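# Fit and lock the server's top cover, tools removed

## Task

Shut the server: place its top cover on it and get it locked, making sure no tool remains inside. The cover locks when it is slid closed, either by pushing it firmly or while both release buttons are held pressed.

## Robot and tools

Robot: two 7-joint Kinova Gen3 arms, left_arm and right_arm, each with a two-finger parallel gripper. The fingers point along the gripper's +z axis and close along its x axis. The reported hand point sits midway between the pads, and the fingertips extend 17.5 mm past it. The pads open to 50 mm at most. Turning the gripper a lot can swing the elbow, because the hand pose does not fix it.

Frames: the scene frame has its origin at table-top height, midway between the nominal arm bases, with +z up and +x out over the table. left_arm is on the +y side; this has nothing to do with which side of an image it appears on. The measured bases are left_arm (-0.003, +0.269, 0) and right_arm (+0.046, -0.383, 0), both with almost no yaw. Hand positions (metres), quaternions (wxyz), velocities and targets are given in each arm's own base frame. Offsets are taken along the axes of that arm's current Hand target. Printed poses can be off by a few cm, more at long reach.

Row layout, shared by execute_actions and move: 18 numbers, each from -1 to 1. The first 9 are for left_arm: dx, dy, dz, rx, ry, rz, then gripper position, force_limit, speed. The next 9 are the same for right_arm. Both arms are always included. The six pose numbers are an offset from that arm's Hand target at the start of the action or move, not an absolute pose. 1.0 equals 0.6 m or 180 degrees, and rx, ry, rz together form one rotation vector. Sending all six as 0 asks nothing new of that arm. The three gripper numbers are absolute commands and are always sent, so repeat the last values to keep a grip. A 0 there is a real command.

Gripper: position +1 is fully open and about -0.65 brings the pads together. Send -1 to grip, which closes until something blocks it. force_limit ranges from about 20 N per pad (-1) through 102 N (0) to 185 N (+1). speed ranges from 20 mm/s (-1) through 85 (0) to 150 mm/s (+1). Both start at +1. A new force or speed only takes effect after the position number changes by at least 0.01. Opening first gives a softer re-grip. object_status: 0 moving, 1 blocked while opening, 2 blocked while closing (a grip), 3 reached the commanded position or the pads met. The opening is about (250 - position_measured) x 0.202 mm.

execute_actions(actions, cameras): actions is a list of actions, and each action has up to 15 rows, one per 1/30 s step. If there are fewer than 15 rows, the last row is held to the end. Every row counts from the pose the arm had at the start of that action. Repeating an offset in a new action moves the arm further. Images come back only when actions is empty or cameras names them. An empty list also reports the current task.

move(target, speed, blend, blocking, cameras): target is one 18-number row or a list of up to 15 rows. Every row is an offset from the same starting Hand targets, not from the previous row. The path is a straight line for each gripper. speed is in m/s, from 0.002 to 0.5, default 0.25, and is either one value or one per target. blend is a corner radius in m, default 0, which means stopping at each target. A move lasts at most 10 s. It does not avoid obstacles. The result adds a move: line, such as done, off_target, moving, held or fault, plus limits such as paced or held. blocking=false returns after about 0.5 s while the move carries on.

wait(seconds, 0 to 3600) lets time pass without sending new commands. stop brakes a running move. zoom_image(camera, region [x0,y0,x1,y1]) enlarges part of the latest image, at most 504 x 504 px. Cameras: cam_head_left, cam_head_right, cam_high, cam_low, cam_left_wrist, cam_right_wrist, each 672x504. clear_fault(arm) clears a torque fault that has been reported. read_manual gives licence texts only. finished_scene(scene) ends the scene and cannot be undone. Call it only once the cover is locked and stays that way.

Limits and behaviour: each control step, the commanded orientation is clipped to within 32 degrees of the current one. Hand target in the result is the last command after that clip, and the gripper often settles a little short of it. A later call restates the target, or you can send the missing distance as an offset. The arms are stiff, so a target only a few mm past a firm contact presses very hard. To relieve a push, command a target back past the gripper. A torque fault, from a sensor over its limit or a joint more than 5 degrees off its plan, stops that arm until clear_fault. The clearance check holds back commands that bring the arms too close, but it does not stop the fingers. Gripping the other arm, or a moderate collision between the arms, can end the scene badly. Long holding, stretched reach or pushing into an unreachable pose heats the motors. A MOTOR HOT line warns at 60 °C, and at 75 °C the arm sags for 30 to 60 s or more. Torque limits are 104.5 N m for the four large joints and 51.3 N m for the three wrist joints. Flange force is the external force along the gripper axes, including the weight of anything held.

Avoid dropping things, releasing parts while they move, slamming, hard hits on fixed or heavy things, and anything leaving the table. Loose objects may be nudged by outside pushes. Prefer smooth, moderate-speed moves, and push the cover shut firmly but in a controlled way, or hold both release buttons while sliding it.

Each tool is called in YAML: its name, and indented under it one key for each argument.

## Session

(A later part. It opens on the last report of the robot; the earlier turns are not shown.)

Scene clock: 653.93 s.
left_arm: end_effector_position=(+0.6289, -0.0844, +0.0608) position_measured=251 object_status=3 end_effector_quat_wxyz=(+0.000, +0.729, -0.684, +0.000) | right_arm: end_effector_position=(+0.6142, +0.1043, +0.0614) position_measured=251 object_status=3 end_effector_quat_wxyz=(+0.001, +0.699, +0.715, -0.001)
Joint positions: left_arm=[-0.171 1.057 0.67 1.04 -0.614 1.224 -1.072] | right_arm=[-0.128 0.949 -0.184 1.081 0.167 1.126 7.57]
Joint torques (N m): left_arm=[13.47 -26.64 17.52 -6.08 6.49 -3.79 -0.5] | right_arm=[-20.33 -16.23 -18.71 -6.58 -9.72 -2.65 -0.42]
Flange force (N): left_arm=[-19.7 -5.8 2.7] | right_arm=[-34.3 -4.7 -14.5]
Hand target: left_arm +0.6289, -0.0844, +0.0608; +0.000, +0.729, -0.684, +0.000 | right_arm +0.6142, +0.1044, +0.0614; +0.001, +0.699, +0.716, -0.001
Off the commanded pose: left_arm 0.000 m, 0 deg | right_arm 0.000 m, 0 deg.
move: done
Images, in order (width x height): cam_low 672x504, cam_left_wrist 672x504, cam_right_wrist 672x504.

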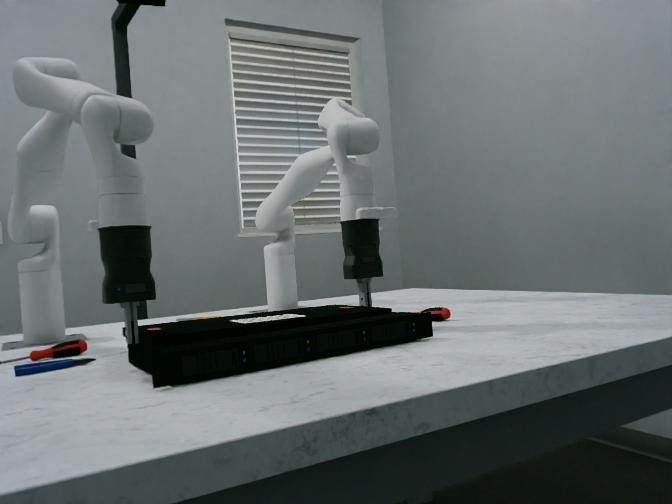

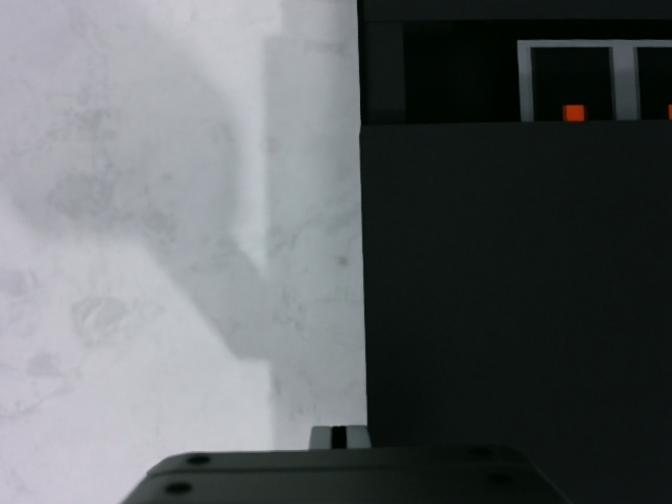

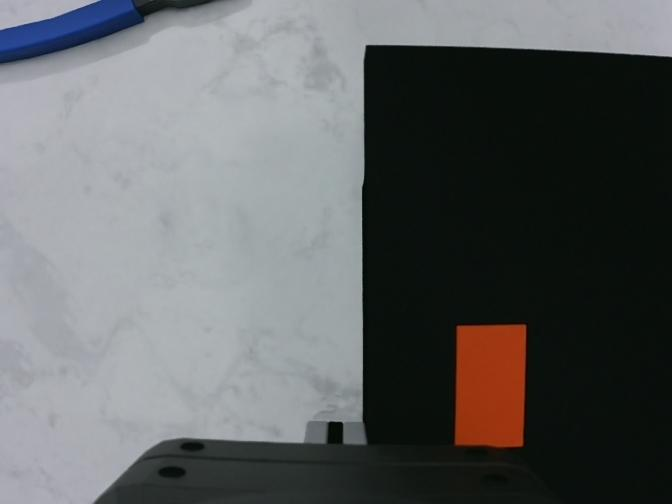

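move:
  target:
    - [0,0,-0.006,0,0,0,-1,-0.8,0,0,0,-0.006,0,0,0,-1,-0.8,0]
    - [0.0025,0,-0.006,0,0,0,-1,-0.8,0,-0.0025,0,-0.006,0,0,0,-1,-0.8,0]
    - [0.0025,0,0.0015,0,0,0,-1,-0.8,0,-0.0025,0,0.0015,0,0,0,-1,-0.8,0]
  speed: 0.02
  cameras: ["cam_right_wrist","cam_left_wrist","cam_low"]

zoom_image:
  camera: "cam_low"
  region: [110, 280, 250, 390]

Scene clock: 667.70 s.
left_arm: end_effector_position=(+0.6290, -0.0859, +0.0599) position_measured=251 object_status=3 end_effector_quat_wxyz=(+0.000, +0.729, -0.684, +0.000) | right_arm: end_effector_position=(+0.6142, +0.1029, +0.0605) position_measured=251 object_status=3 end_effector_quat_wxyz=(+0.001, +0.699, +0.716, -0.001)
Joint positions: left_arm=[-0.168 1.058 0.67 1.04 -0.614 1.223 -1.07] | right_arm=[-0.125 0.95 -0.184 1.083 0.168 1.123 7.572]
Joint torques (N m): left_arm=[16.02 -26.99 19.77 -6.48 7.93 -4.96 -0.09] | right_arm=[-16.89 -28.1 -16.29 -11.9 -8.03 -2.34 -0.41]
Flange force (N): left_arm=[-24.4 -5.8 2.8] | right_arm=[-28.8 -5.5 4.5]
Hand target: left_arm +0.6290, -0.0859, +0.0599; +0.000, +0.729, -0.684, +0.000 | right_arm +0.6142, +0.1029, +0.0605; +0.001, +0.699, +0.716, -0.001
Off the commanded pose: left_arm 0.000 m, 0 deg | right_arm 0.000 m, 0 deg.
move: done
Images, in order (width x height): cam_low 672x504, cam_left_wrist 672x504, cam_right_wrist 672x504.

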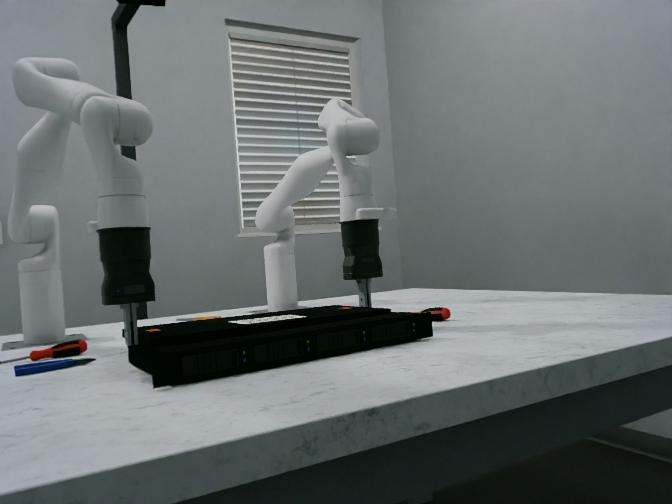

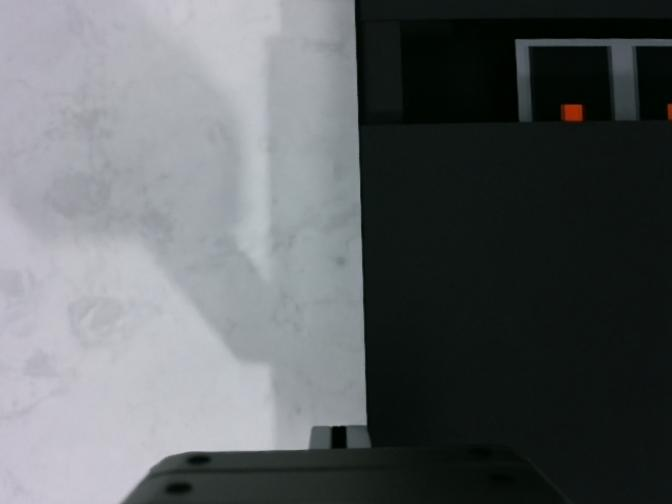

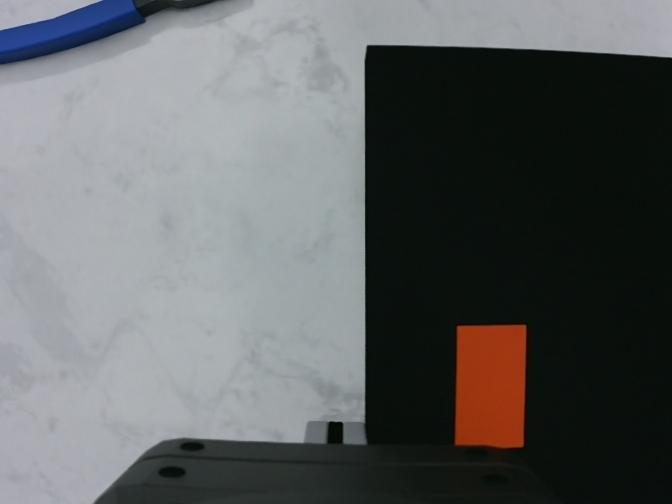

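Scaled by 3.600.

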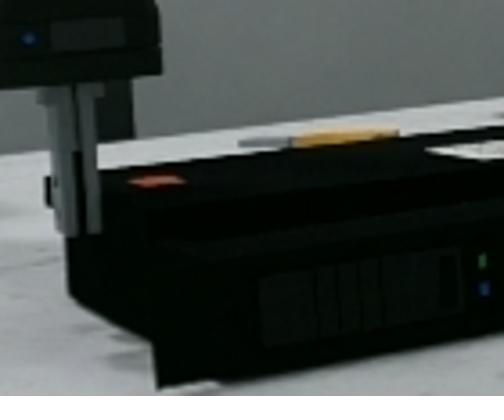

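move:
  target: [0,0,0.01,0,0,0,-1,-0.8,0,0,0,0.01,0,0,0,-1,-0.8,0]
  speed: 0.02
  cameras: ["cam_right_wrist","cam_left_wrist"]

Scene clock: 673.30 s.
left_arm: end_effector_position=(+0.6290, -0.0859, +0.0539) position_measured=251 object_status=3 end_effector_quat_wxyz=(+0.000, +0.729, -0.684, +0.000) | right_arm: end_effector_position=(+0.6142, +0.1029, +0.0545) position_measured=251 object_status=3 end_effector_quat_wxyz=(+0.001, +0.699, +0.716, -0.001)
Joint positions: left_arm=[-0.168 1.065 0.667 1.045 -0.617 1.212 -1.067] | right_arm=[-0.125 0.957 -0.183 1.088 0.169 1.111 7.571]
Joint torques (N m): left_arm=[15.96 -18.39 17.55 -2.34 7.85 -4.24 -0.05] | right_arm=[-16.89 -27.73 -16.37 -11.72 -7.93 -2.35 -0.37]
Flange force (N): left_arm=[-24.0 -7.5 -10.5] | right_arm=[-28.7 -5.8 3.9]
Hand target: left_arm +0.6290, -0.0859, +0.0539; +0.000, +0.729, -0.684, +0.000 | right_arm +0.6142, +0.1029, +0.0544; +0.001, +0.699, +0.716, -0.001
Off the commanded pose: left_arm 0.000 m, 0 deg | right_arm 0.000 m, 0 deg.
move: done
Images, in order (width x height): cam_left_wrist 672x504, cam_right_wrist 672x504.

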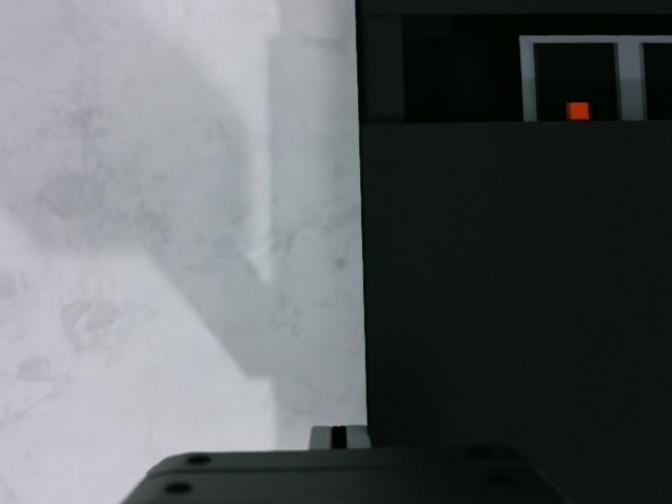

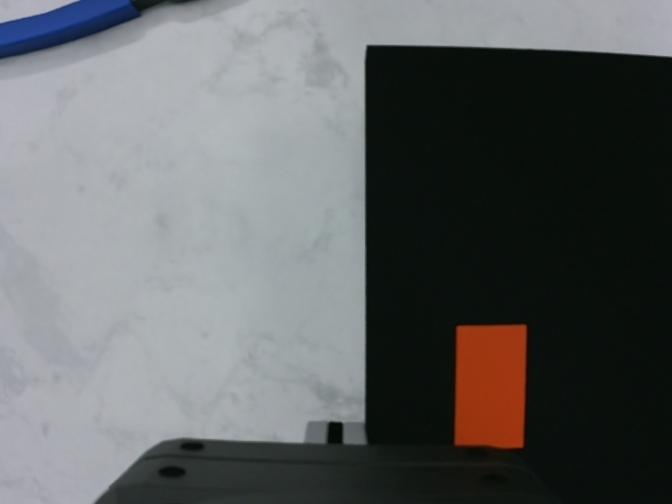

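move:
  target: [0,-0.0067,0,0,0,0,-1,-0.8,0,0,0.0067,0.0008,0,0,0,-1,-0.8,0]
  speed: 0.02

move:
  target: [0,-0.0067,0,0,0,0,-1,-0.8,0,0,0.0067,0,0,0,0,-1,-0.8,0]
  speed: 0.02
  cameras: ["cam_right_wrist","cam_left_wrist"]

Scene clock: 693.70 s.
left_arm: end_effector_position=(+0.6329, -0.0857, +0.0539) position_measured=251 object_status=3 end_effector_quat_wxyz=(+0.000, +0.729, -0.684, +0.000) | right_arm: end_effector_position=(+0.6182, +0.1030, +0.0540) position_measured=251 object_status=3 end_effector_quat_wxyz=(+0.001, +0.699, +0.716, -0.001)
Joint positions: left_arm=[-0.164 1.074 0.667 1.023 -0.618 1.222 -1.075] | right_arm=[-0.126 0.967 -0.183 1.067 0.169 1.121 7.574]
Joint torques (N m): left_arm=[15.83 -21.62 17.87 -4.85 7.14 -5.15 -0.46] | right_arm=[-16.87 -28.14 -15.95 -11.93 -7.67 -2.56 -0.43]
Flange force (N): left_arm=[-24.1 -2.0 -6.6] | right_arm=[-28.6 -5.7 3.7]
Hand target: left_arm +0.6330, -0.0857, +0.0539; +0.000, +0.729, -0.684, +0.000 | right_arm +0.6183, +0.1030, +0.0540; +0.001, +0.699, +0.716, -0.001
Off the commanded pose: left_arm 0.000 m, 0 deg | right_arm 0.000 m, 0 deg.
move: done

Scene clock: 694.27 s.
left_arm: end_effector_position=(+0.6370, -0.0854, +0.0539) position_measured=251 object_status=3 end_effector_quat_wxyz=(+0.000, +0.729, -0.684, +0.000) | right_arm: end_effector_position=(+0.6223, +0.1031, +0.0540) position_measured=251 object_status=3 end_effector_quat_wxyz=(+0.001, +0.699, +0.716, -0.001)
Joint positions: left_arm=[-0.159 1.083 0.667 1 -0.618 1.234 -1.082] | right_arm=[-0.126 0.977 -0.182 1.046 0.169 1.133 7.577]
Joint torques (N m): left_arm=[15.57 -21.63 17.56 -4.79 7.1 -5.12 -0.47] | right_arm=[-16.42 -28.43 -15.4 -12.15 -7.41 -2.46 -0.43]
Flange force (N): left_arm=[-23.5 -2.1 -7.0] | right_arm=[-27.9 -6.9 4.1]
Hand target: left_arm +0.6370, -0.0854, +0.0539; +0.000, +0.729, -0.684, +0.000 | right_arm +0.6223, +0.1031, +0.0540; +0.001, +0.699, +0.716, -0.001
Off the commanded pose: left_arm 0.000 m, 0 deg | right_arm 0.000 m, 0 deg.
move: done
Images, in order (width x height): cam_left_wrist 672x504, cam_right_wrist 672x504.

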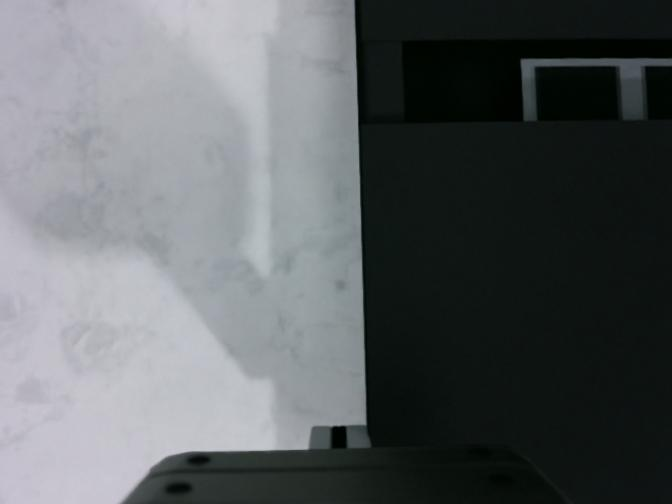

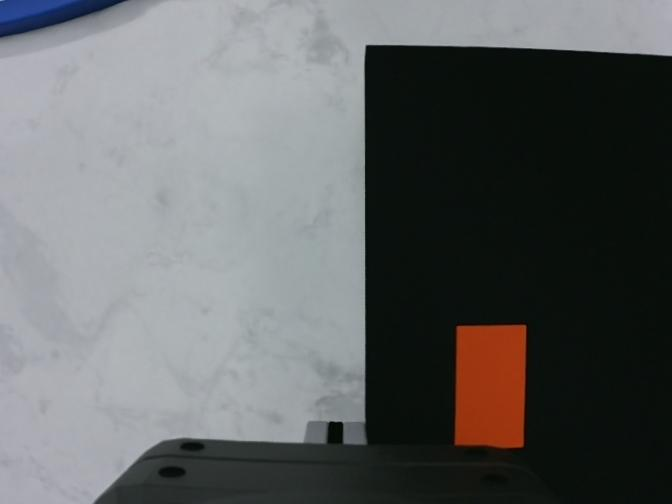

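move:
  target: [0,-0.005,0,0,0,0,-1,-0.8,0,0,0.005,0.0012,0,0,0,-1,-0.8,0]
  speed: 0.02

move:
  target: [0,-0.005,0,0,0,0,-1,-0.8,0,0,0.005,0,0,0,0,-1,-0.8,0]
  speed: 0.02

move:
  target: [0,-0.005,0,0,0,0,-1,-0.8,0,0,0.005,0,0,0,0,-1,-0.8,0]
  speed: 0.02
  cameras: ["cam_right_wrist","cam_left_wrist","cam_low"]

zoom_image:
  camera: "cam_low"
  region: [110, 280, 450, 390]

Scene clock: 708.53 s.
left_arm: end_effector_position=(+0.6400, -0.0852, +0.0539) position_measured=251 object_status=3 end_effector_quat_wxyz=(+0.000, +0.729, -0.684, +0.000) | right_arm: end_effector_position=(+0.6253, +0.1031, +0.0533) position_measured=251 object_status=3 end_effector_quat_wxyz=(+0.001, +0.699, +0.716, -0.001)
Joint positions: left_arm=[-0.156 1.09 0.667 0.983 -0.619 1.242 -1.088] | right_arm=[-0.127 0.985 -0.182 1.03 0.169 1.141 7.579]
Joint torques (N m): left_arm=[15.58 -21.5 17.35 -4.31 7.04 -5.09 -0.47] | right_arm=[-16.15 -28.52 -15.17 -12.19 -7.27 -2.35 -0.4]
Flange force (N): left_arm=[-23.0 -4.2 -7.9] | right_arm=[-27.4 -7.6 4.2]
Hand target: left_arm +0.6400, -0.0852, +0.0539; +0.000, +0.729, -0.684, +0.000 | right_arm +0.6253, +0.1031, +0.0532; +0.001, +0.699, +0.716, -0.001
Off the commanded pose: left_arm 0.000 m, 0 deg | right_arm 0.000 m, 0 deg.
move: done

Scene clock: 709.03 s.
left_arm: end_effector_position=(+0.6430, -0.0850, +0.0539) position_measured=251 object_status=3 end_effector_quat_wxyz=(+0.000, +0.729, -0.684, +0.000) | right_arm: end_effector_position=(+0.6283, +0.1032, +0.0533) position_measured=251 object_status=3 end_effector_quat_wxyz=(+0.001, +0.699, +0.716, -0.001)
Joint positions: left_arm=[-0.152 1.097 0.667 0.965 -0.619 1.25 -1.094] | right_arm=[-0.127 0.992 -0.182 1.013 0.169 1.15 7.581]
Joint torques (N m): left_arm=[15.68 -21.46 17.26 -4.65 7.08 -5.25 -0.48] | right_arm=[-15.84 -28.74 -14.74 -11.98 -7.13 -2.31 -0.38]
Flange force (N): left_arm=[-23.5 -2.1 -8.1] | right_arm=[-26.5 -6.3 4.1]
Hand target: left_arm +0.6430, -0.0850, +0.0539; +0.000, +0.729, -0.684, +0.000 | right_arm +0.6283, +0.1032, +0.0533; +0.001, +0.699, +0.716, -0.001
Off the commanded pose: left_arm 0.000 m, 0 deg | right_arm 0.000 m, 0 deg.
move: done

Scene clock: 709.53 s.
left_arm: end_effector_position=(+0.6459, -0.0848, +0.0538) position_measured=251 object_status=3 end_effector_quat_wxyz=(+0.000, +0.729, -0.684, +0.000) | right_arm: end_effector_position=(+0.6313, +0.1033, +0.0533) position_measured=251 object_status=3 end_effector_quat_wxyz=(+0.001, +0.699, +0.716, -0.001)
Joint positions: left_arm=[-0.149 1.104 0.667 0.947 -0.62 1.259 -1.1] | right_arm=[-0.127 1 -0.181 0.996 0.168 1.159 7.584]
Joint torques (N m): left_arm=[14.91 -28.23 18.01 -5.37 7.1 -3.78 -0.47] | right_arm=[-15.45 -28.64 -14.3 -11.81 -6.96 -2.27 -0.36]
Flange force (N): left_arm=[-20.6 -10.0 3.1] | right_arm=[-25.7 -6.1 3.6]
Hand target: left_arm +0.6460, -0.0848, +0.0539; +0.000, +0.729, -0.684, +0.000 | right_arm +0.6313, +0.1033, +0.0533; +0.001, +0.699, +0.716, -0.001
Off the commanded pose: left_arm 0.000 m, 0 deg | right_arm 0.000 m, 0 deg.
move: done
Images, in order (width x height): cam_low 672x504, cam_left_wrist 672x504, cam_right_wrist 672x504.

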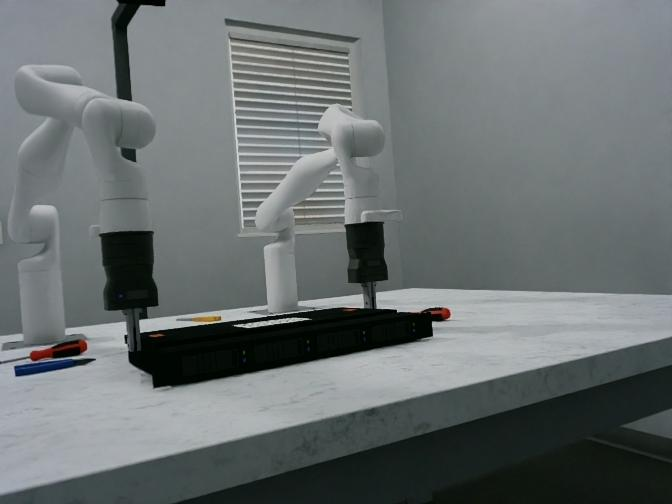

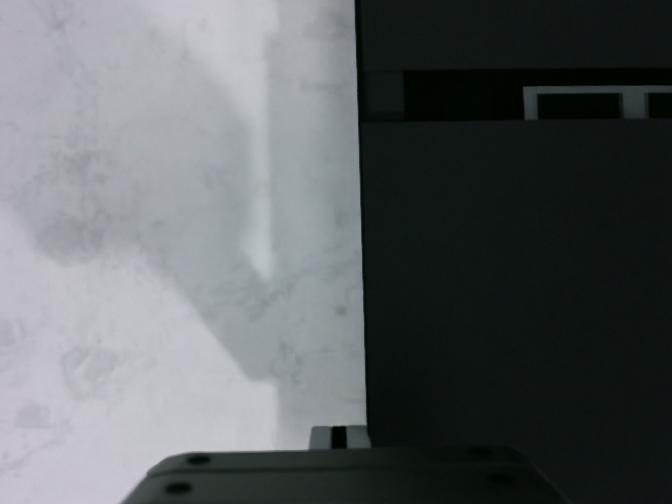

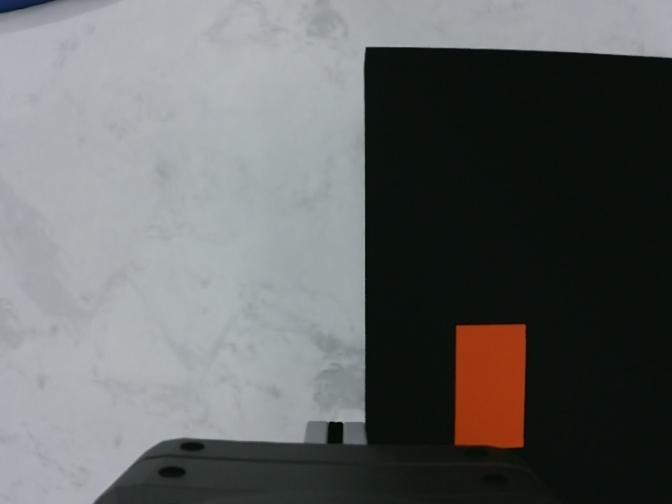

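Scaled by 1.482.

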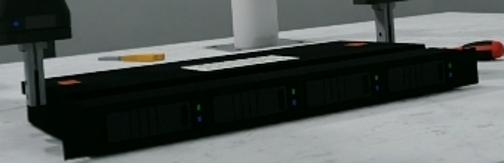

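move:
  target: [0,0,0.0067,0,0,0,-1,-0.8,0,0,0,0.0057,0,0,0,-1,-0.8,0]
  speed: 0.02

Scene clock: 715.70 s.
left_arm: end_effector_position=(+0.6460, -0.0849, +0.0500) position_measured=251 object_status=3 end_effector_quat_wxyz=(+0.000, +0.729, -0.684, +0.000) | right_arm: end_effector_position=(+0.6313, +0.1033, +0.0499) position_measured=251 object_status=3 end_effector_quat_wxyz=(+0.001, +0.699, +0.716, -0.001)
Joint positions: left_arm=[-0.149 1.108 0.665 0.951 -0.622 1.252 -1.099] | right_arm=[-0.127 1.004 -0.181 0.999 0.169 1.152 7.583]
Joint torques (N m): left_arm=[15.97 -19.5 16.84 -3.11 7.4 -4.83 -0.54] | right_arm=[-16.63 -26.96 -15.23 -9.81 -7.57 -1.11 -0.34]
Flange force (N): left_arm=[-23.2 -4.6 -11.1] | right_arm=[-27.1 -2.9 2.5]
Hand target: left_arm +0.6460, -0.0848, +0.0499; +0.000, +0.729, -0.684, +0.000 | right_arm +0.6313, +0.1033, +0.0498; +0.001, +0.699, +0.716, -0.001
Off the commanded pose: left_arm 0.000 m, 0 deg | right_arm 0.000 m, 0 deg.
move: done

move:
  target: [0,0,0.0005,0,0,0,-1,-0.8,0,0,0,0.0025,0,0,0,-1,-0.8,0]
  speed: 0.02
  cameras: ["cam_right_wrist","cam_left_wrist","cam_low"]

zoom_image:
  camera: "cam_low"
  region: [110, 280, 280, 390]

zoom_image:
  camera: "cam_low"
  region: [300, 280, 470, 390]

Scene clock: 723.47 s.
left_arm: end_effector_position=(+0.6460, -0.0848, +0.0495) position_measured=251 object_status=3 end_effector_quat_wxyz=(+0.000, +0.729, -0.684, +0.000) | right_arm: end_effector_position=(+0.6313, +0.1033, +0.0484) position_measured=251 object_status=3 end_effector_quat_wxyz=(+0.001, +0.699, +0.716, -0.001)
Joint positions: left_arm=[-0.149 1.109 0.665 0.951 -0.622 1.251 -1.099] | right_arm=[-0.127 1.006 -0.181 1 0.169 1.149 7.583]
Joint torques (N m): left_arm=[15.56 -18.77 16.72 -2.94 7.4 -4.76 -0.53] | right_arm=[-16.85 -20.41 -15.08 -9.29 -7.38 -3.32 -0.4]
Flange force (N): left_arm=[-22.7 -4.2 -12.0] | right_arm=[-28.5 -9.6 -10.3]
Hand target: left_arm +0.6460, -0.0848, +0.0496; +0.000, +0.729, -0.684, +0.000 | right_arm +0.6313, +0.1033, +0.0483; +0.001, +0.699, +0.716, -0.001
Off the commanded pose: left_arm 0.000 m, 0 deg | right_arm 0.000 m, 0 deg.
move: done
Images, in order (width x height): cam_low 672x504, cam_left_wrist 672x504, cam_right_wrist 672x504.

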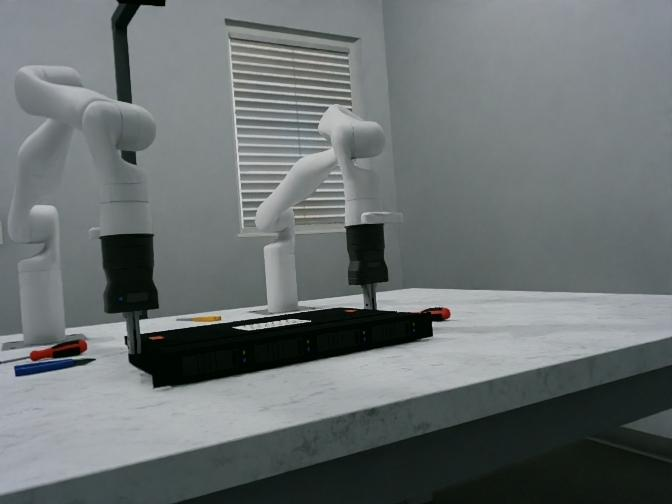

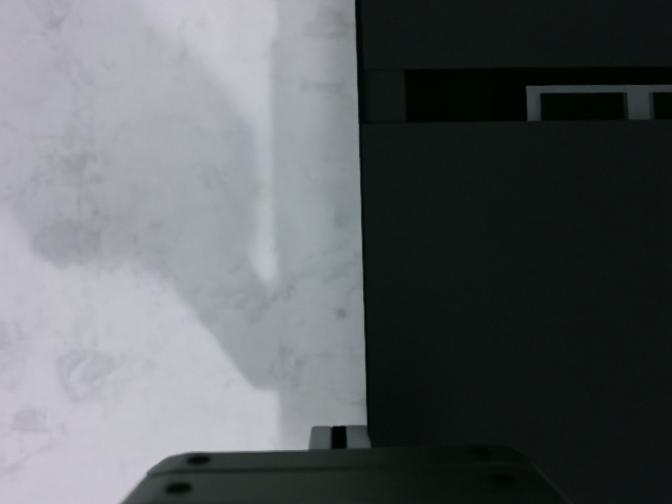

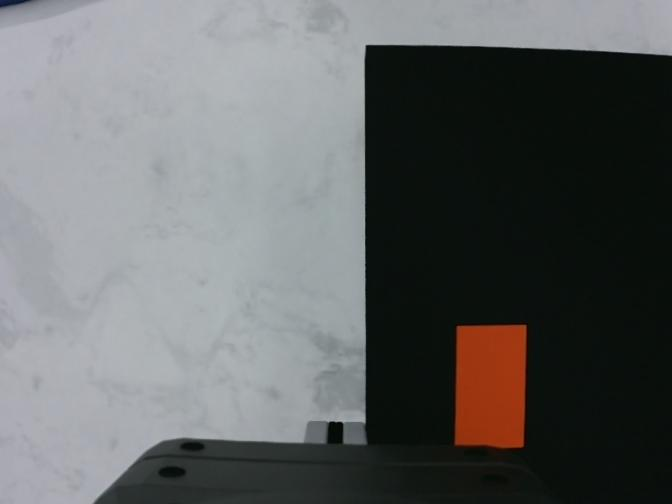

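Scaled by 2.965.

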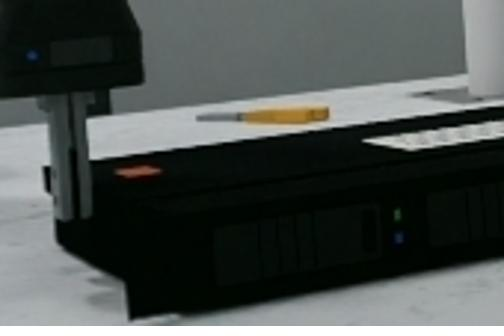

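Scaled by 2.965.

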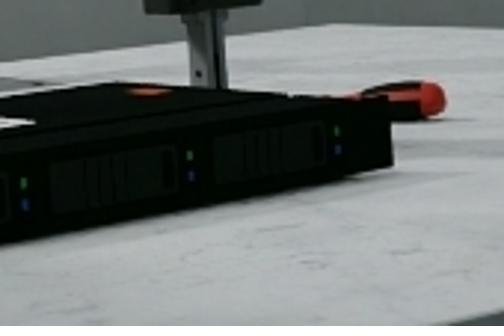

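move:
  target: [0,-0.02,-0.0005,0,0,0,-1,-0.8,0,0,0.02,-0.0005,0,0,0,-1,-0.8,0]
  speed: 0.03
  cameras: ["cam_right_wrist","cam_left_wrist","cam_low"]

Scene clock: 731.60 s.
left_arm: end_effector_position=(+0.6579, -0.0841, +0.0498) position_measured=251 object_status=3 end_effector_quat_wxyz=(+0.000, +0.729, -0.684, +0.000) | right_arm: end_effector_position=(+0.6433, +0.1036, +0.0486) position_measured=251 object_status=3 end_effector_quat_wxyz=(+0.001, +0.699, +0.716, -0.001)
Joint positions: left_arm=[-0.133 1.137 0.665 0.876 -0.623 1.287 -1.125] | right_arm=[-0.129 1.036 -0.179 0.93 0.168 1.188 7.593]
Joint torques (N m): left_arm=[14.87 -27.17 17.49 -7.96 6.55 -7.14 -0.38] | right_arm=[-14.51 -30.95 -13.02 -15.4 -6.13 -4.56 -0.44]
Flange force (N): left_arm=[-22.2 0.0 -3.5] | right_arm=[-25.2 -15.6 3.8]
Hand target: left_arm +0.6580, -0.0841, +0.0499; +0.000, +0.729, -0.684, +0.000 | right_arm +0.6433, +0.1036, +0.0486; +0.001, +0.699, +0.716, -0.001
Off the commanded pose: left_arm 0.000 m, 0 deg | right_arm 0.000 m, 0 deg.
move: done
Images, in order (width x height): cam_low 672x504, cam_left_wrist 672x504, cam_right_wrist 672x504.

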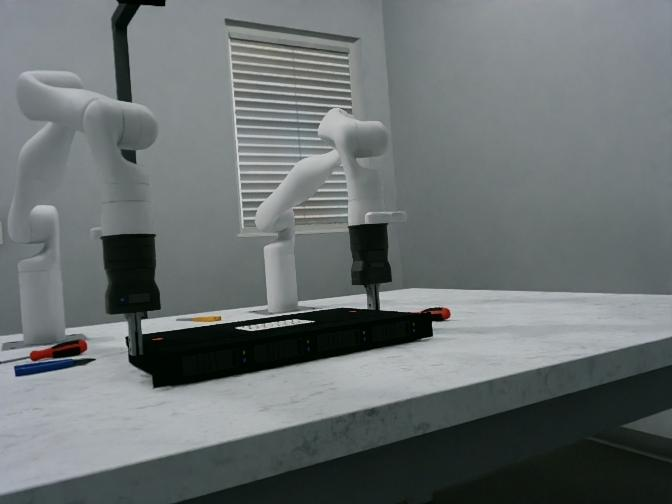

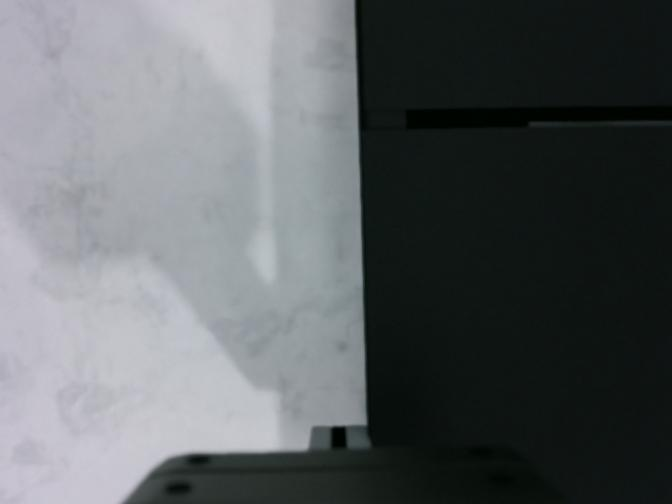

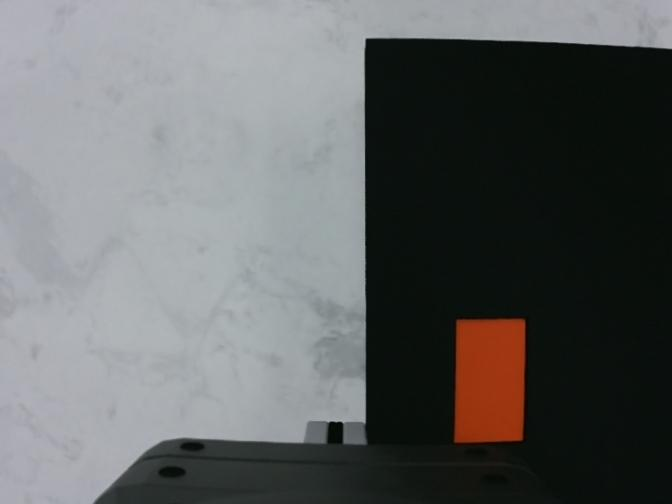

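move:
  target:
    - [-0.0167,0,0,0,0,0,-1,-0.8,0,-0.0167,0,0,0,0,0,-1,-0.8,0]
    - [-0.0167,0,-0.1,0,0,0,-1,-0.8,0,-0.0167,0,-0.1,0,0,0,-1,-0.8,0]
    - [0.117,0.2183,-0.1,0,0,0,-1,-0.8,0,0.117,-0.2183,-0.1,0,0,0,-1,-0.8,0]
    - [0.117,0.2183,-0.0077,0,0,0,-1,-0.8,0,0.117,-0.2183,-0.0098,0,0,0,-1,-0.8,0]
  speed: [0.04,0.15,0.2,0.1]
  blend: [0.001,0.02,0.02,0]
  cameras: ["cam_right_wrist","cam_left_wrist","cam_high","cam_head_left"]

Scene clock: 753.23 s.
left_arm: end_effector_position=(+0.5317, -0.1624, +0.0544) position_measured=251 object_status=3 end_effector_quat_wxyz=(+0.000, +0.729, -0.684, +0.000) | right_arm: end_effector_position=(+0.5106, +0.1706, +0.0544) position_measured=251 object_status=3 end_effector_quat_wxyz=(+0.001, +0.699, +0.716, -0.001)
Joint positions: left_arm=[-0.101 0.909 0.67 1.425 -0.613 1.022 -0.803] | right_arm=[-0.256 0.784 -0.197 1.476 0.18 0.9 7.37]
Joint torques (N m): left_arm=[-0.45 -21.98 6.11 -5.77 0 0.28 -0.34] | right_arm=[-1.02 -21.77 -2.17 -8.6 0.16 -0.17 -0.14]
Flange force (N): left_arm=[2.7 -2.7 1.5] | right_arm=[-3.5 -4.4 0.2]
Hand target: left_arm +0.5317, -0.1624, +0.0544; +0.000, +0.729, -0.684, +0.000 | right_arm +0.5106, +0.1706, +0.0544; +0.001, +0.699, +0.716, -0.001
Off the commanded pose: left_arm 0.000 m, 0 deg | right_arm 0.000 m, 0 deg.
move: done
Images, in order (width x height): cam_head_left 672x504, cam_high 672x504, cam_left_wrist 672x504, cam_right_wrist 672x504.

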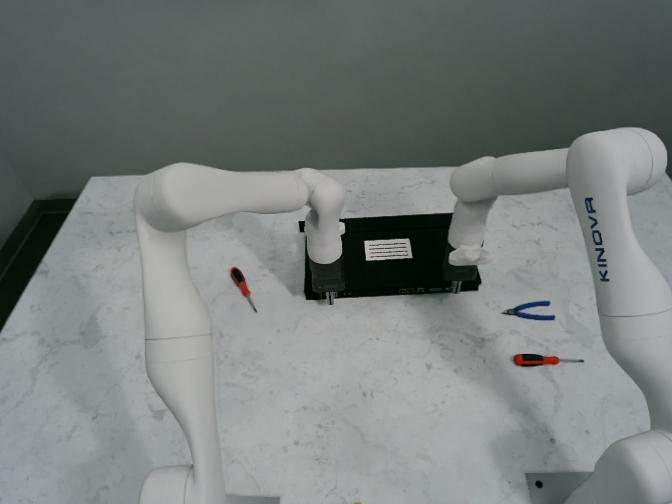

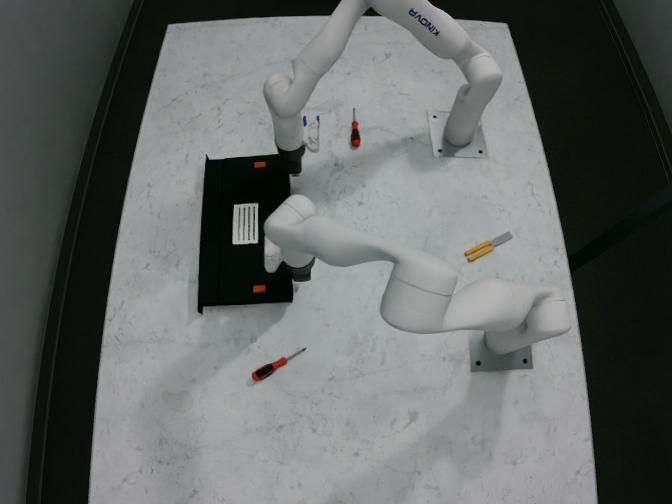

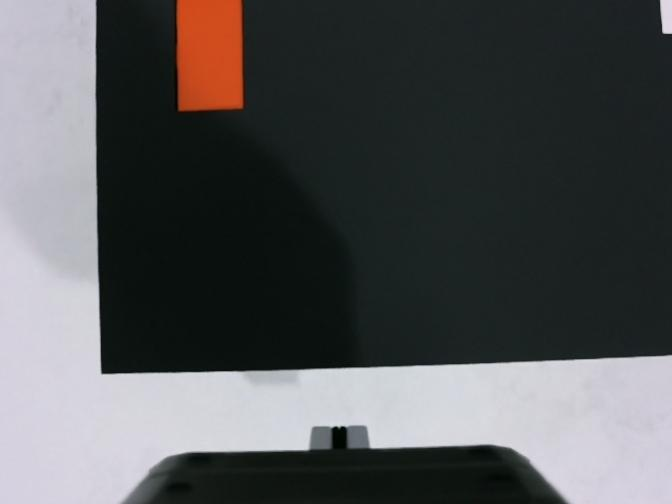

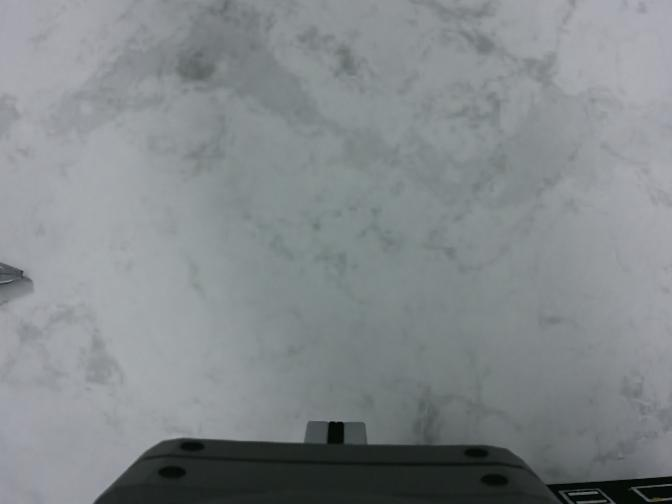

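move:
  target:
    - [0,-0.018,0,0,0,0,-1,-0.8,0,0,0.018,0,0,0,0,-1,-0.8,0]
    - [0,-0.032,0,0,0,0,-1,-0.8,0,0,0.032,0,0,0,0,-1,-0.8,0]
  speed: [0.05,0.015]
  cameras: ["cam_left_wrist","cam_right_wrist"]

Scene clock: 761.60 s.
left_arm: end_effector_position=(+0.5508, -0.1612, +0.0544) position_measured=251 object_status=3 end_effector_quat_wxyz=(+0.000, +0.729, -0.684, +0.000) | right_arm: end_effector_position=(+0.5303, +0.1709, +0.0545) position_measured=251 object_status=3 end_effector_quat_wxyz=(+0.001, +0.699, +0.715, +0.000)
Joint positions: left_arm=[-0.094 0.942 0.67 1.347 -0.614 1.062 -0.834] | right_arm=[-0.249 0.819 -0.195 1.398 0.179 0.942 7.388]
Joint velocities: left_arm=[within noise] | right_arm=[-0.003 -0.002 -0.002 0.006 -0.001 0.004 0]
Joint torques (N m): left_arm=[-0.44 -22.95 6.16 -5.66 0.02 0.07 -0.32] | right_arm=[0.12 -31.87 -1.17 -20.93 1.62 -6.51 -0.24]
Flange force (N): left_arm=[3.3 -4.8 1.0] | right_arm=[-7.0 -23.1 8.5]
Hand target: left_arm +0.5508, -0.1612, +0.0544; +0.000, +0.729, -0.684, +0.000 | right_arm +0.5298, +0.1711, +0.0544; +0.001, +0.699, +0.716, -0.001
Off the commanded pose: left_arm 0.000 m, 0 deg | right_arm 0.001 m, 0 deg.
TORQUE WARNING: the torque sensor of joint 6 (wrist pitch) of the right arm reached its warning level (29.4 N m). A warning alone does not stop the arm.
move: done

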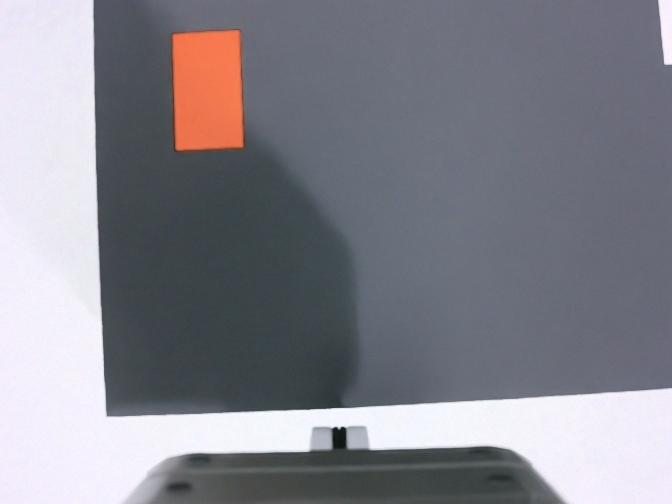

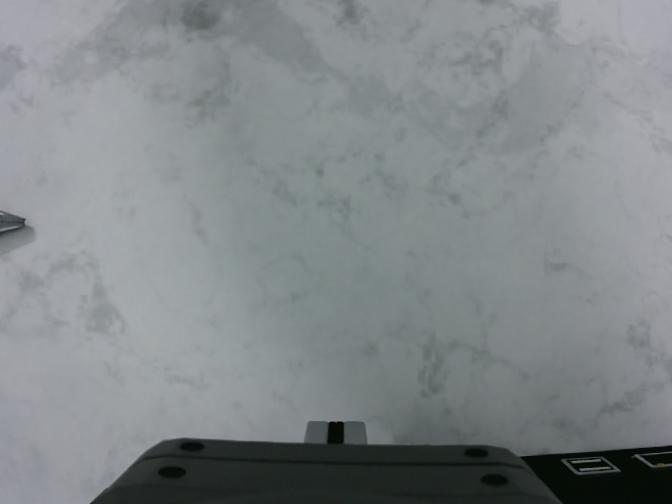

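move:
  target: [0,-0.012,0,0,0,0,-1,-0.8,0,0,0,0,0,0,0,-1,-0.8,0]
  speed: 0.015
  cameras: ["cam_left_wrist","cam_high","cam_low"]

zoom_image:
  camera: "cam_high"
  region: [180, 130, 330, 330]

zoom_image:
  camera: "cam_low"
  region: [110, 280, 450, 390]

Scene clock: 778.73 s.
left_arm: end_effector_position=(+0.5579, -0.1607, +0.0544) position_measured=251 object_status=3 end_effector_quat_wxyz=(+0.000, +0.729, -0.684, +0.000) | right_arm: end_effector_position=(+0.5298, +0.1711, +0.0544) position_measured=251 object_status=3 end_effector_quat_wxyz=(+0.001, +0.699, +0.716, -0.001)
Joint positions: left_arm=[-0.091 0.955 0.67 1.316 -0.614 1.078 -0.847] | right_arm=[-0.249 0.819 -0.196 1.399 0.179 0.942 7.388]
Joint torques (N m): left_arm=[-2.03 -23.05 4.73 -9.75 -2.05 -3.08 -0.43] | right_arm=[-0.14 -28.22 -1.44 -16.75 1.16 -4.35 -0.19]
Flange force (N): left_arm=[2.7 5.4 -4.7] | right_arm=[-5.7 -17.5 5.0]
Hand target: left_arm +0.5580, -0.1607, +0.0544; +0.000, +0.729, -0.684, +0.000 | right_arm +0.5298, +0.1711, +0.0544; +0.001, +0.699, +0.716, -0.001
Off the commanded pose: left_arm 0.000 m, 0 deg | right_arm 0.000 m, 0 deg.
move: done
Images, in order (width x height): cam_high 672x504, cam_low 672x504, cam_left_wrist 672x504.

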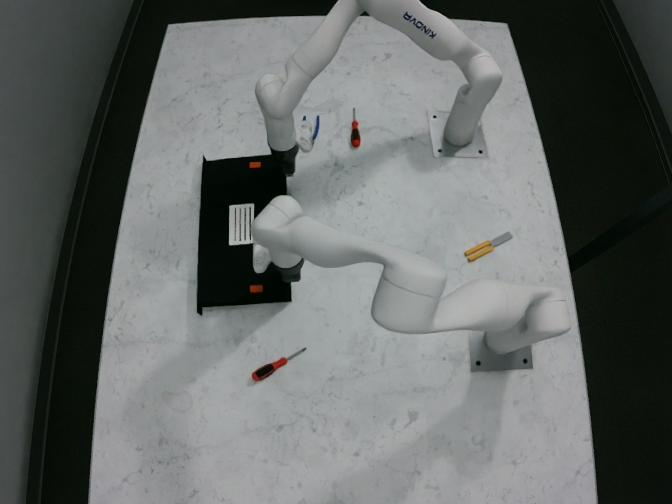

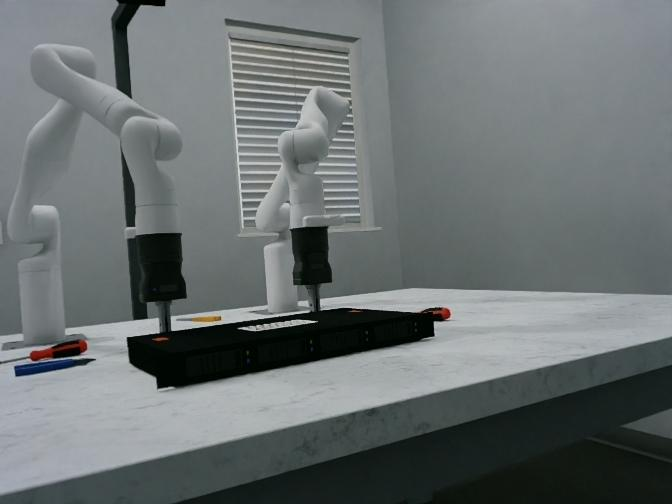

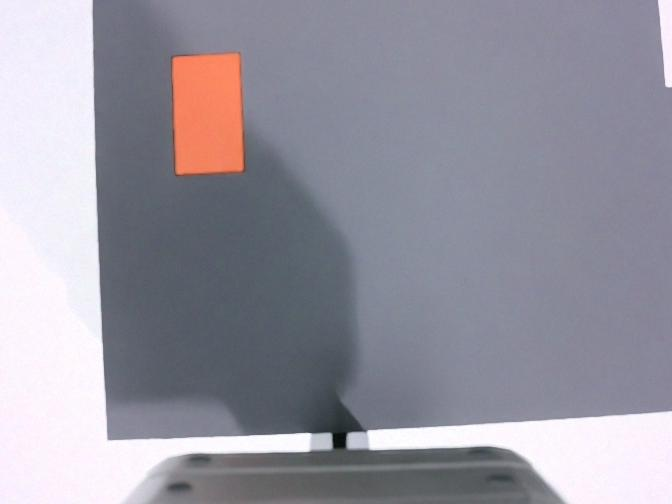

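Scaled by 2.520.

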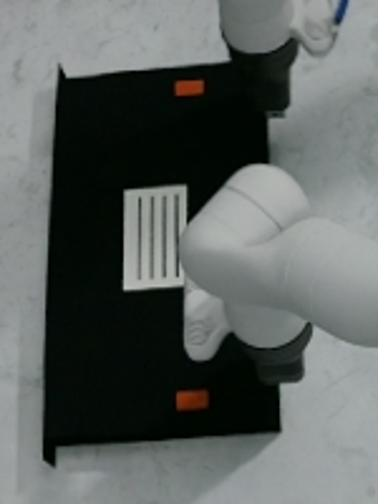

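Scaled by 1.482.

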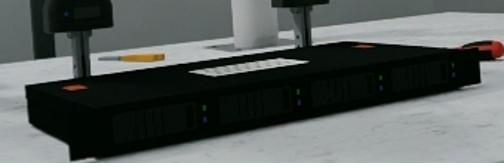

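move:
  target:
    - [0,0.01,0,0,0,0,-1,-0.8,0,0,-0.012,0,0,0,0,-1,-0.8,0]
    - [0,-0.13,-0.25,0,0,0,-1,-0.8,0,-0.03,0.05,-0.22,0,0,0,-1,-0.8,0]
  speed: [0.04,0.2]
  blend: [0.002,0]
  cameras: ["cam_left_wrist","cam_right_wrist","cam_high"]

zoom_image:
  camera: "cam_left_wrist"
  region: [200, 50, 420, 250]

Scene clock: 791.50 s.
left_arm: end_effector_position=(+0.6358, -0.1559, +0.2044) position_measured=251 object_status=3 end_effector_quat_wxyz=(+0.000, +0.729, -0.684, +0.000) | right_arm: end_effector_position=(+0.5603, +0.1541, +0.1864) position_measured=251 object_status=3 end_effector_quat_wxyz=(+0.001, +0.699, +0.716, -0.001)
Joint positions: left_arm=[0.019 1 0.708 0.64 -0.58 1.623 -1.089] | right_arm=[-0.213 0.727 -0.206 1.114 0.143 1.314 7.474]
Joint torques (N m): left_arm=[-0.42 -26.3 4.61 -6.8 0.03 0.19 -0.3] | right_arm=[-1.06 -22.62 -1.95 -10.39 0.15 -0.1 -0.07]
Flange force (N): left_arm=[4.4 -10.2 -3.1] | right_arm=[-3.6 -6.4 2.0]
Hand target: left_arm +0.6358, -0.1559, +0.2044; +0.000, +0.729, -0.684, +0.000 | right_arm +0.5603, +0.1541, +0.1864; +0.001, +0.699, +0.716, -0.001
Off the commanded pose: left_arm 0.000 m, 0 deg | right_arm 0.000 m, 0 deg.
move: done
Images, in order (width x height): cam_high 672x504, cam_left_wrist 672x504, cam_right_wrist 672x504.

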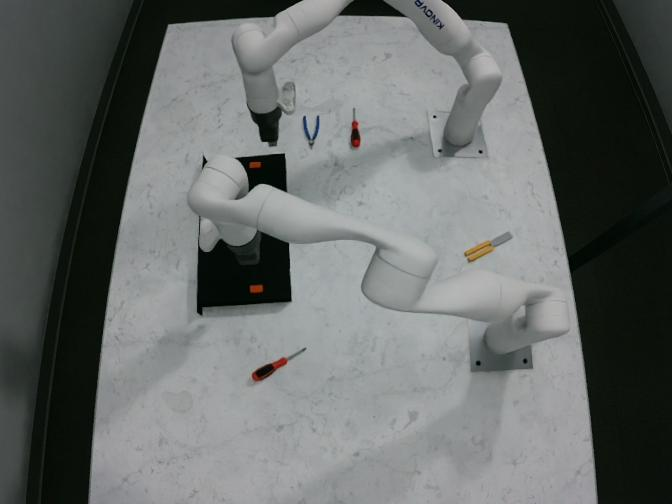

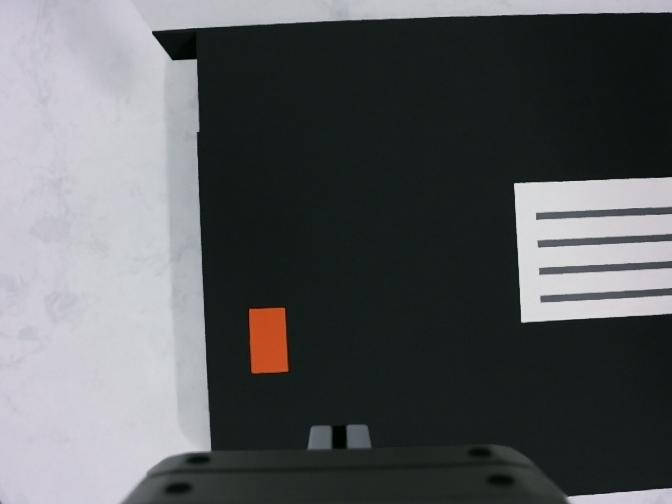

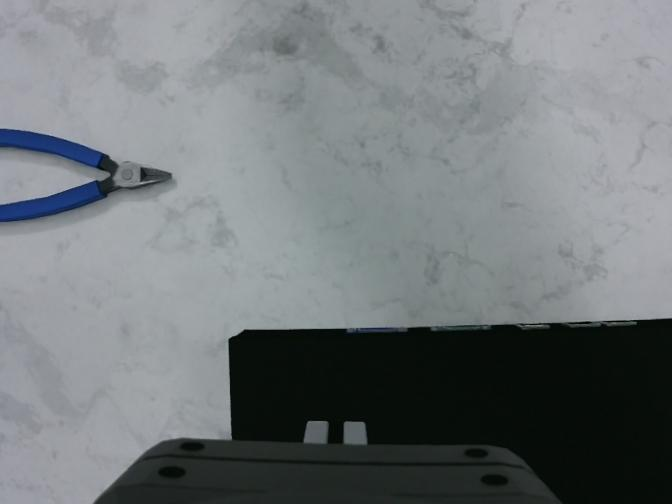

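Scaled by 2.291.

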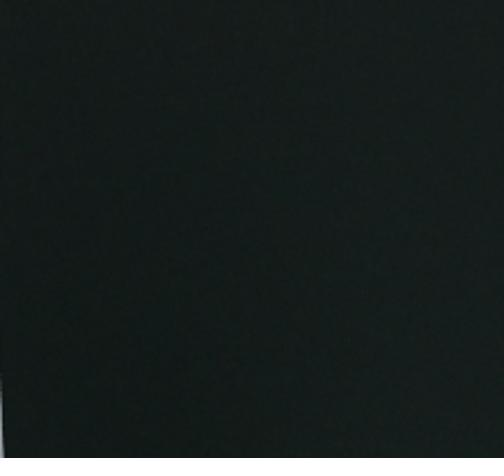

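zoom_image:
  camera: "cam_left_wrist"
  region: [180, 95, 280, 170]

zoom_image:
  camera: "cam_left_wrist"
  region: [230, 290, 310, 390]

zoom_image:
  camera: "cam_right_wrist"
  region: [220, 310, 480, 440]

Scaled by 5.040.

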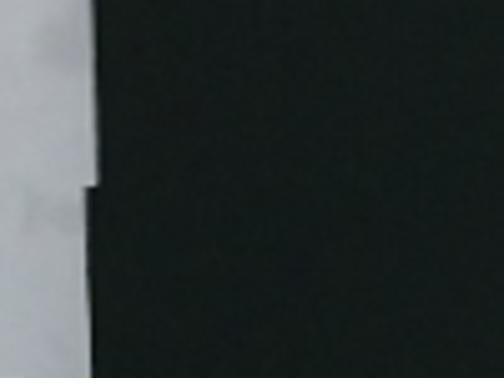

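Scaled by 5.040.

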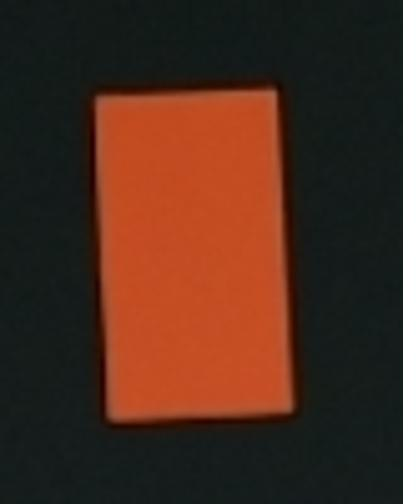

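Scaled by 1.938.

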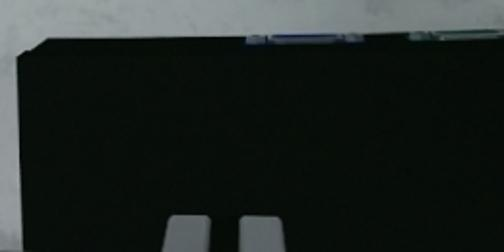

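finished_scene:
  scene: 1

The scene is finished: the task was done.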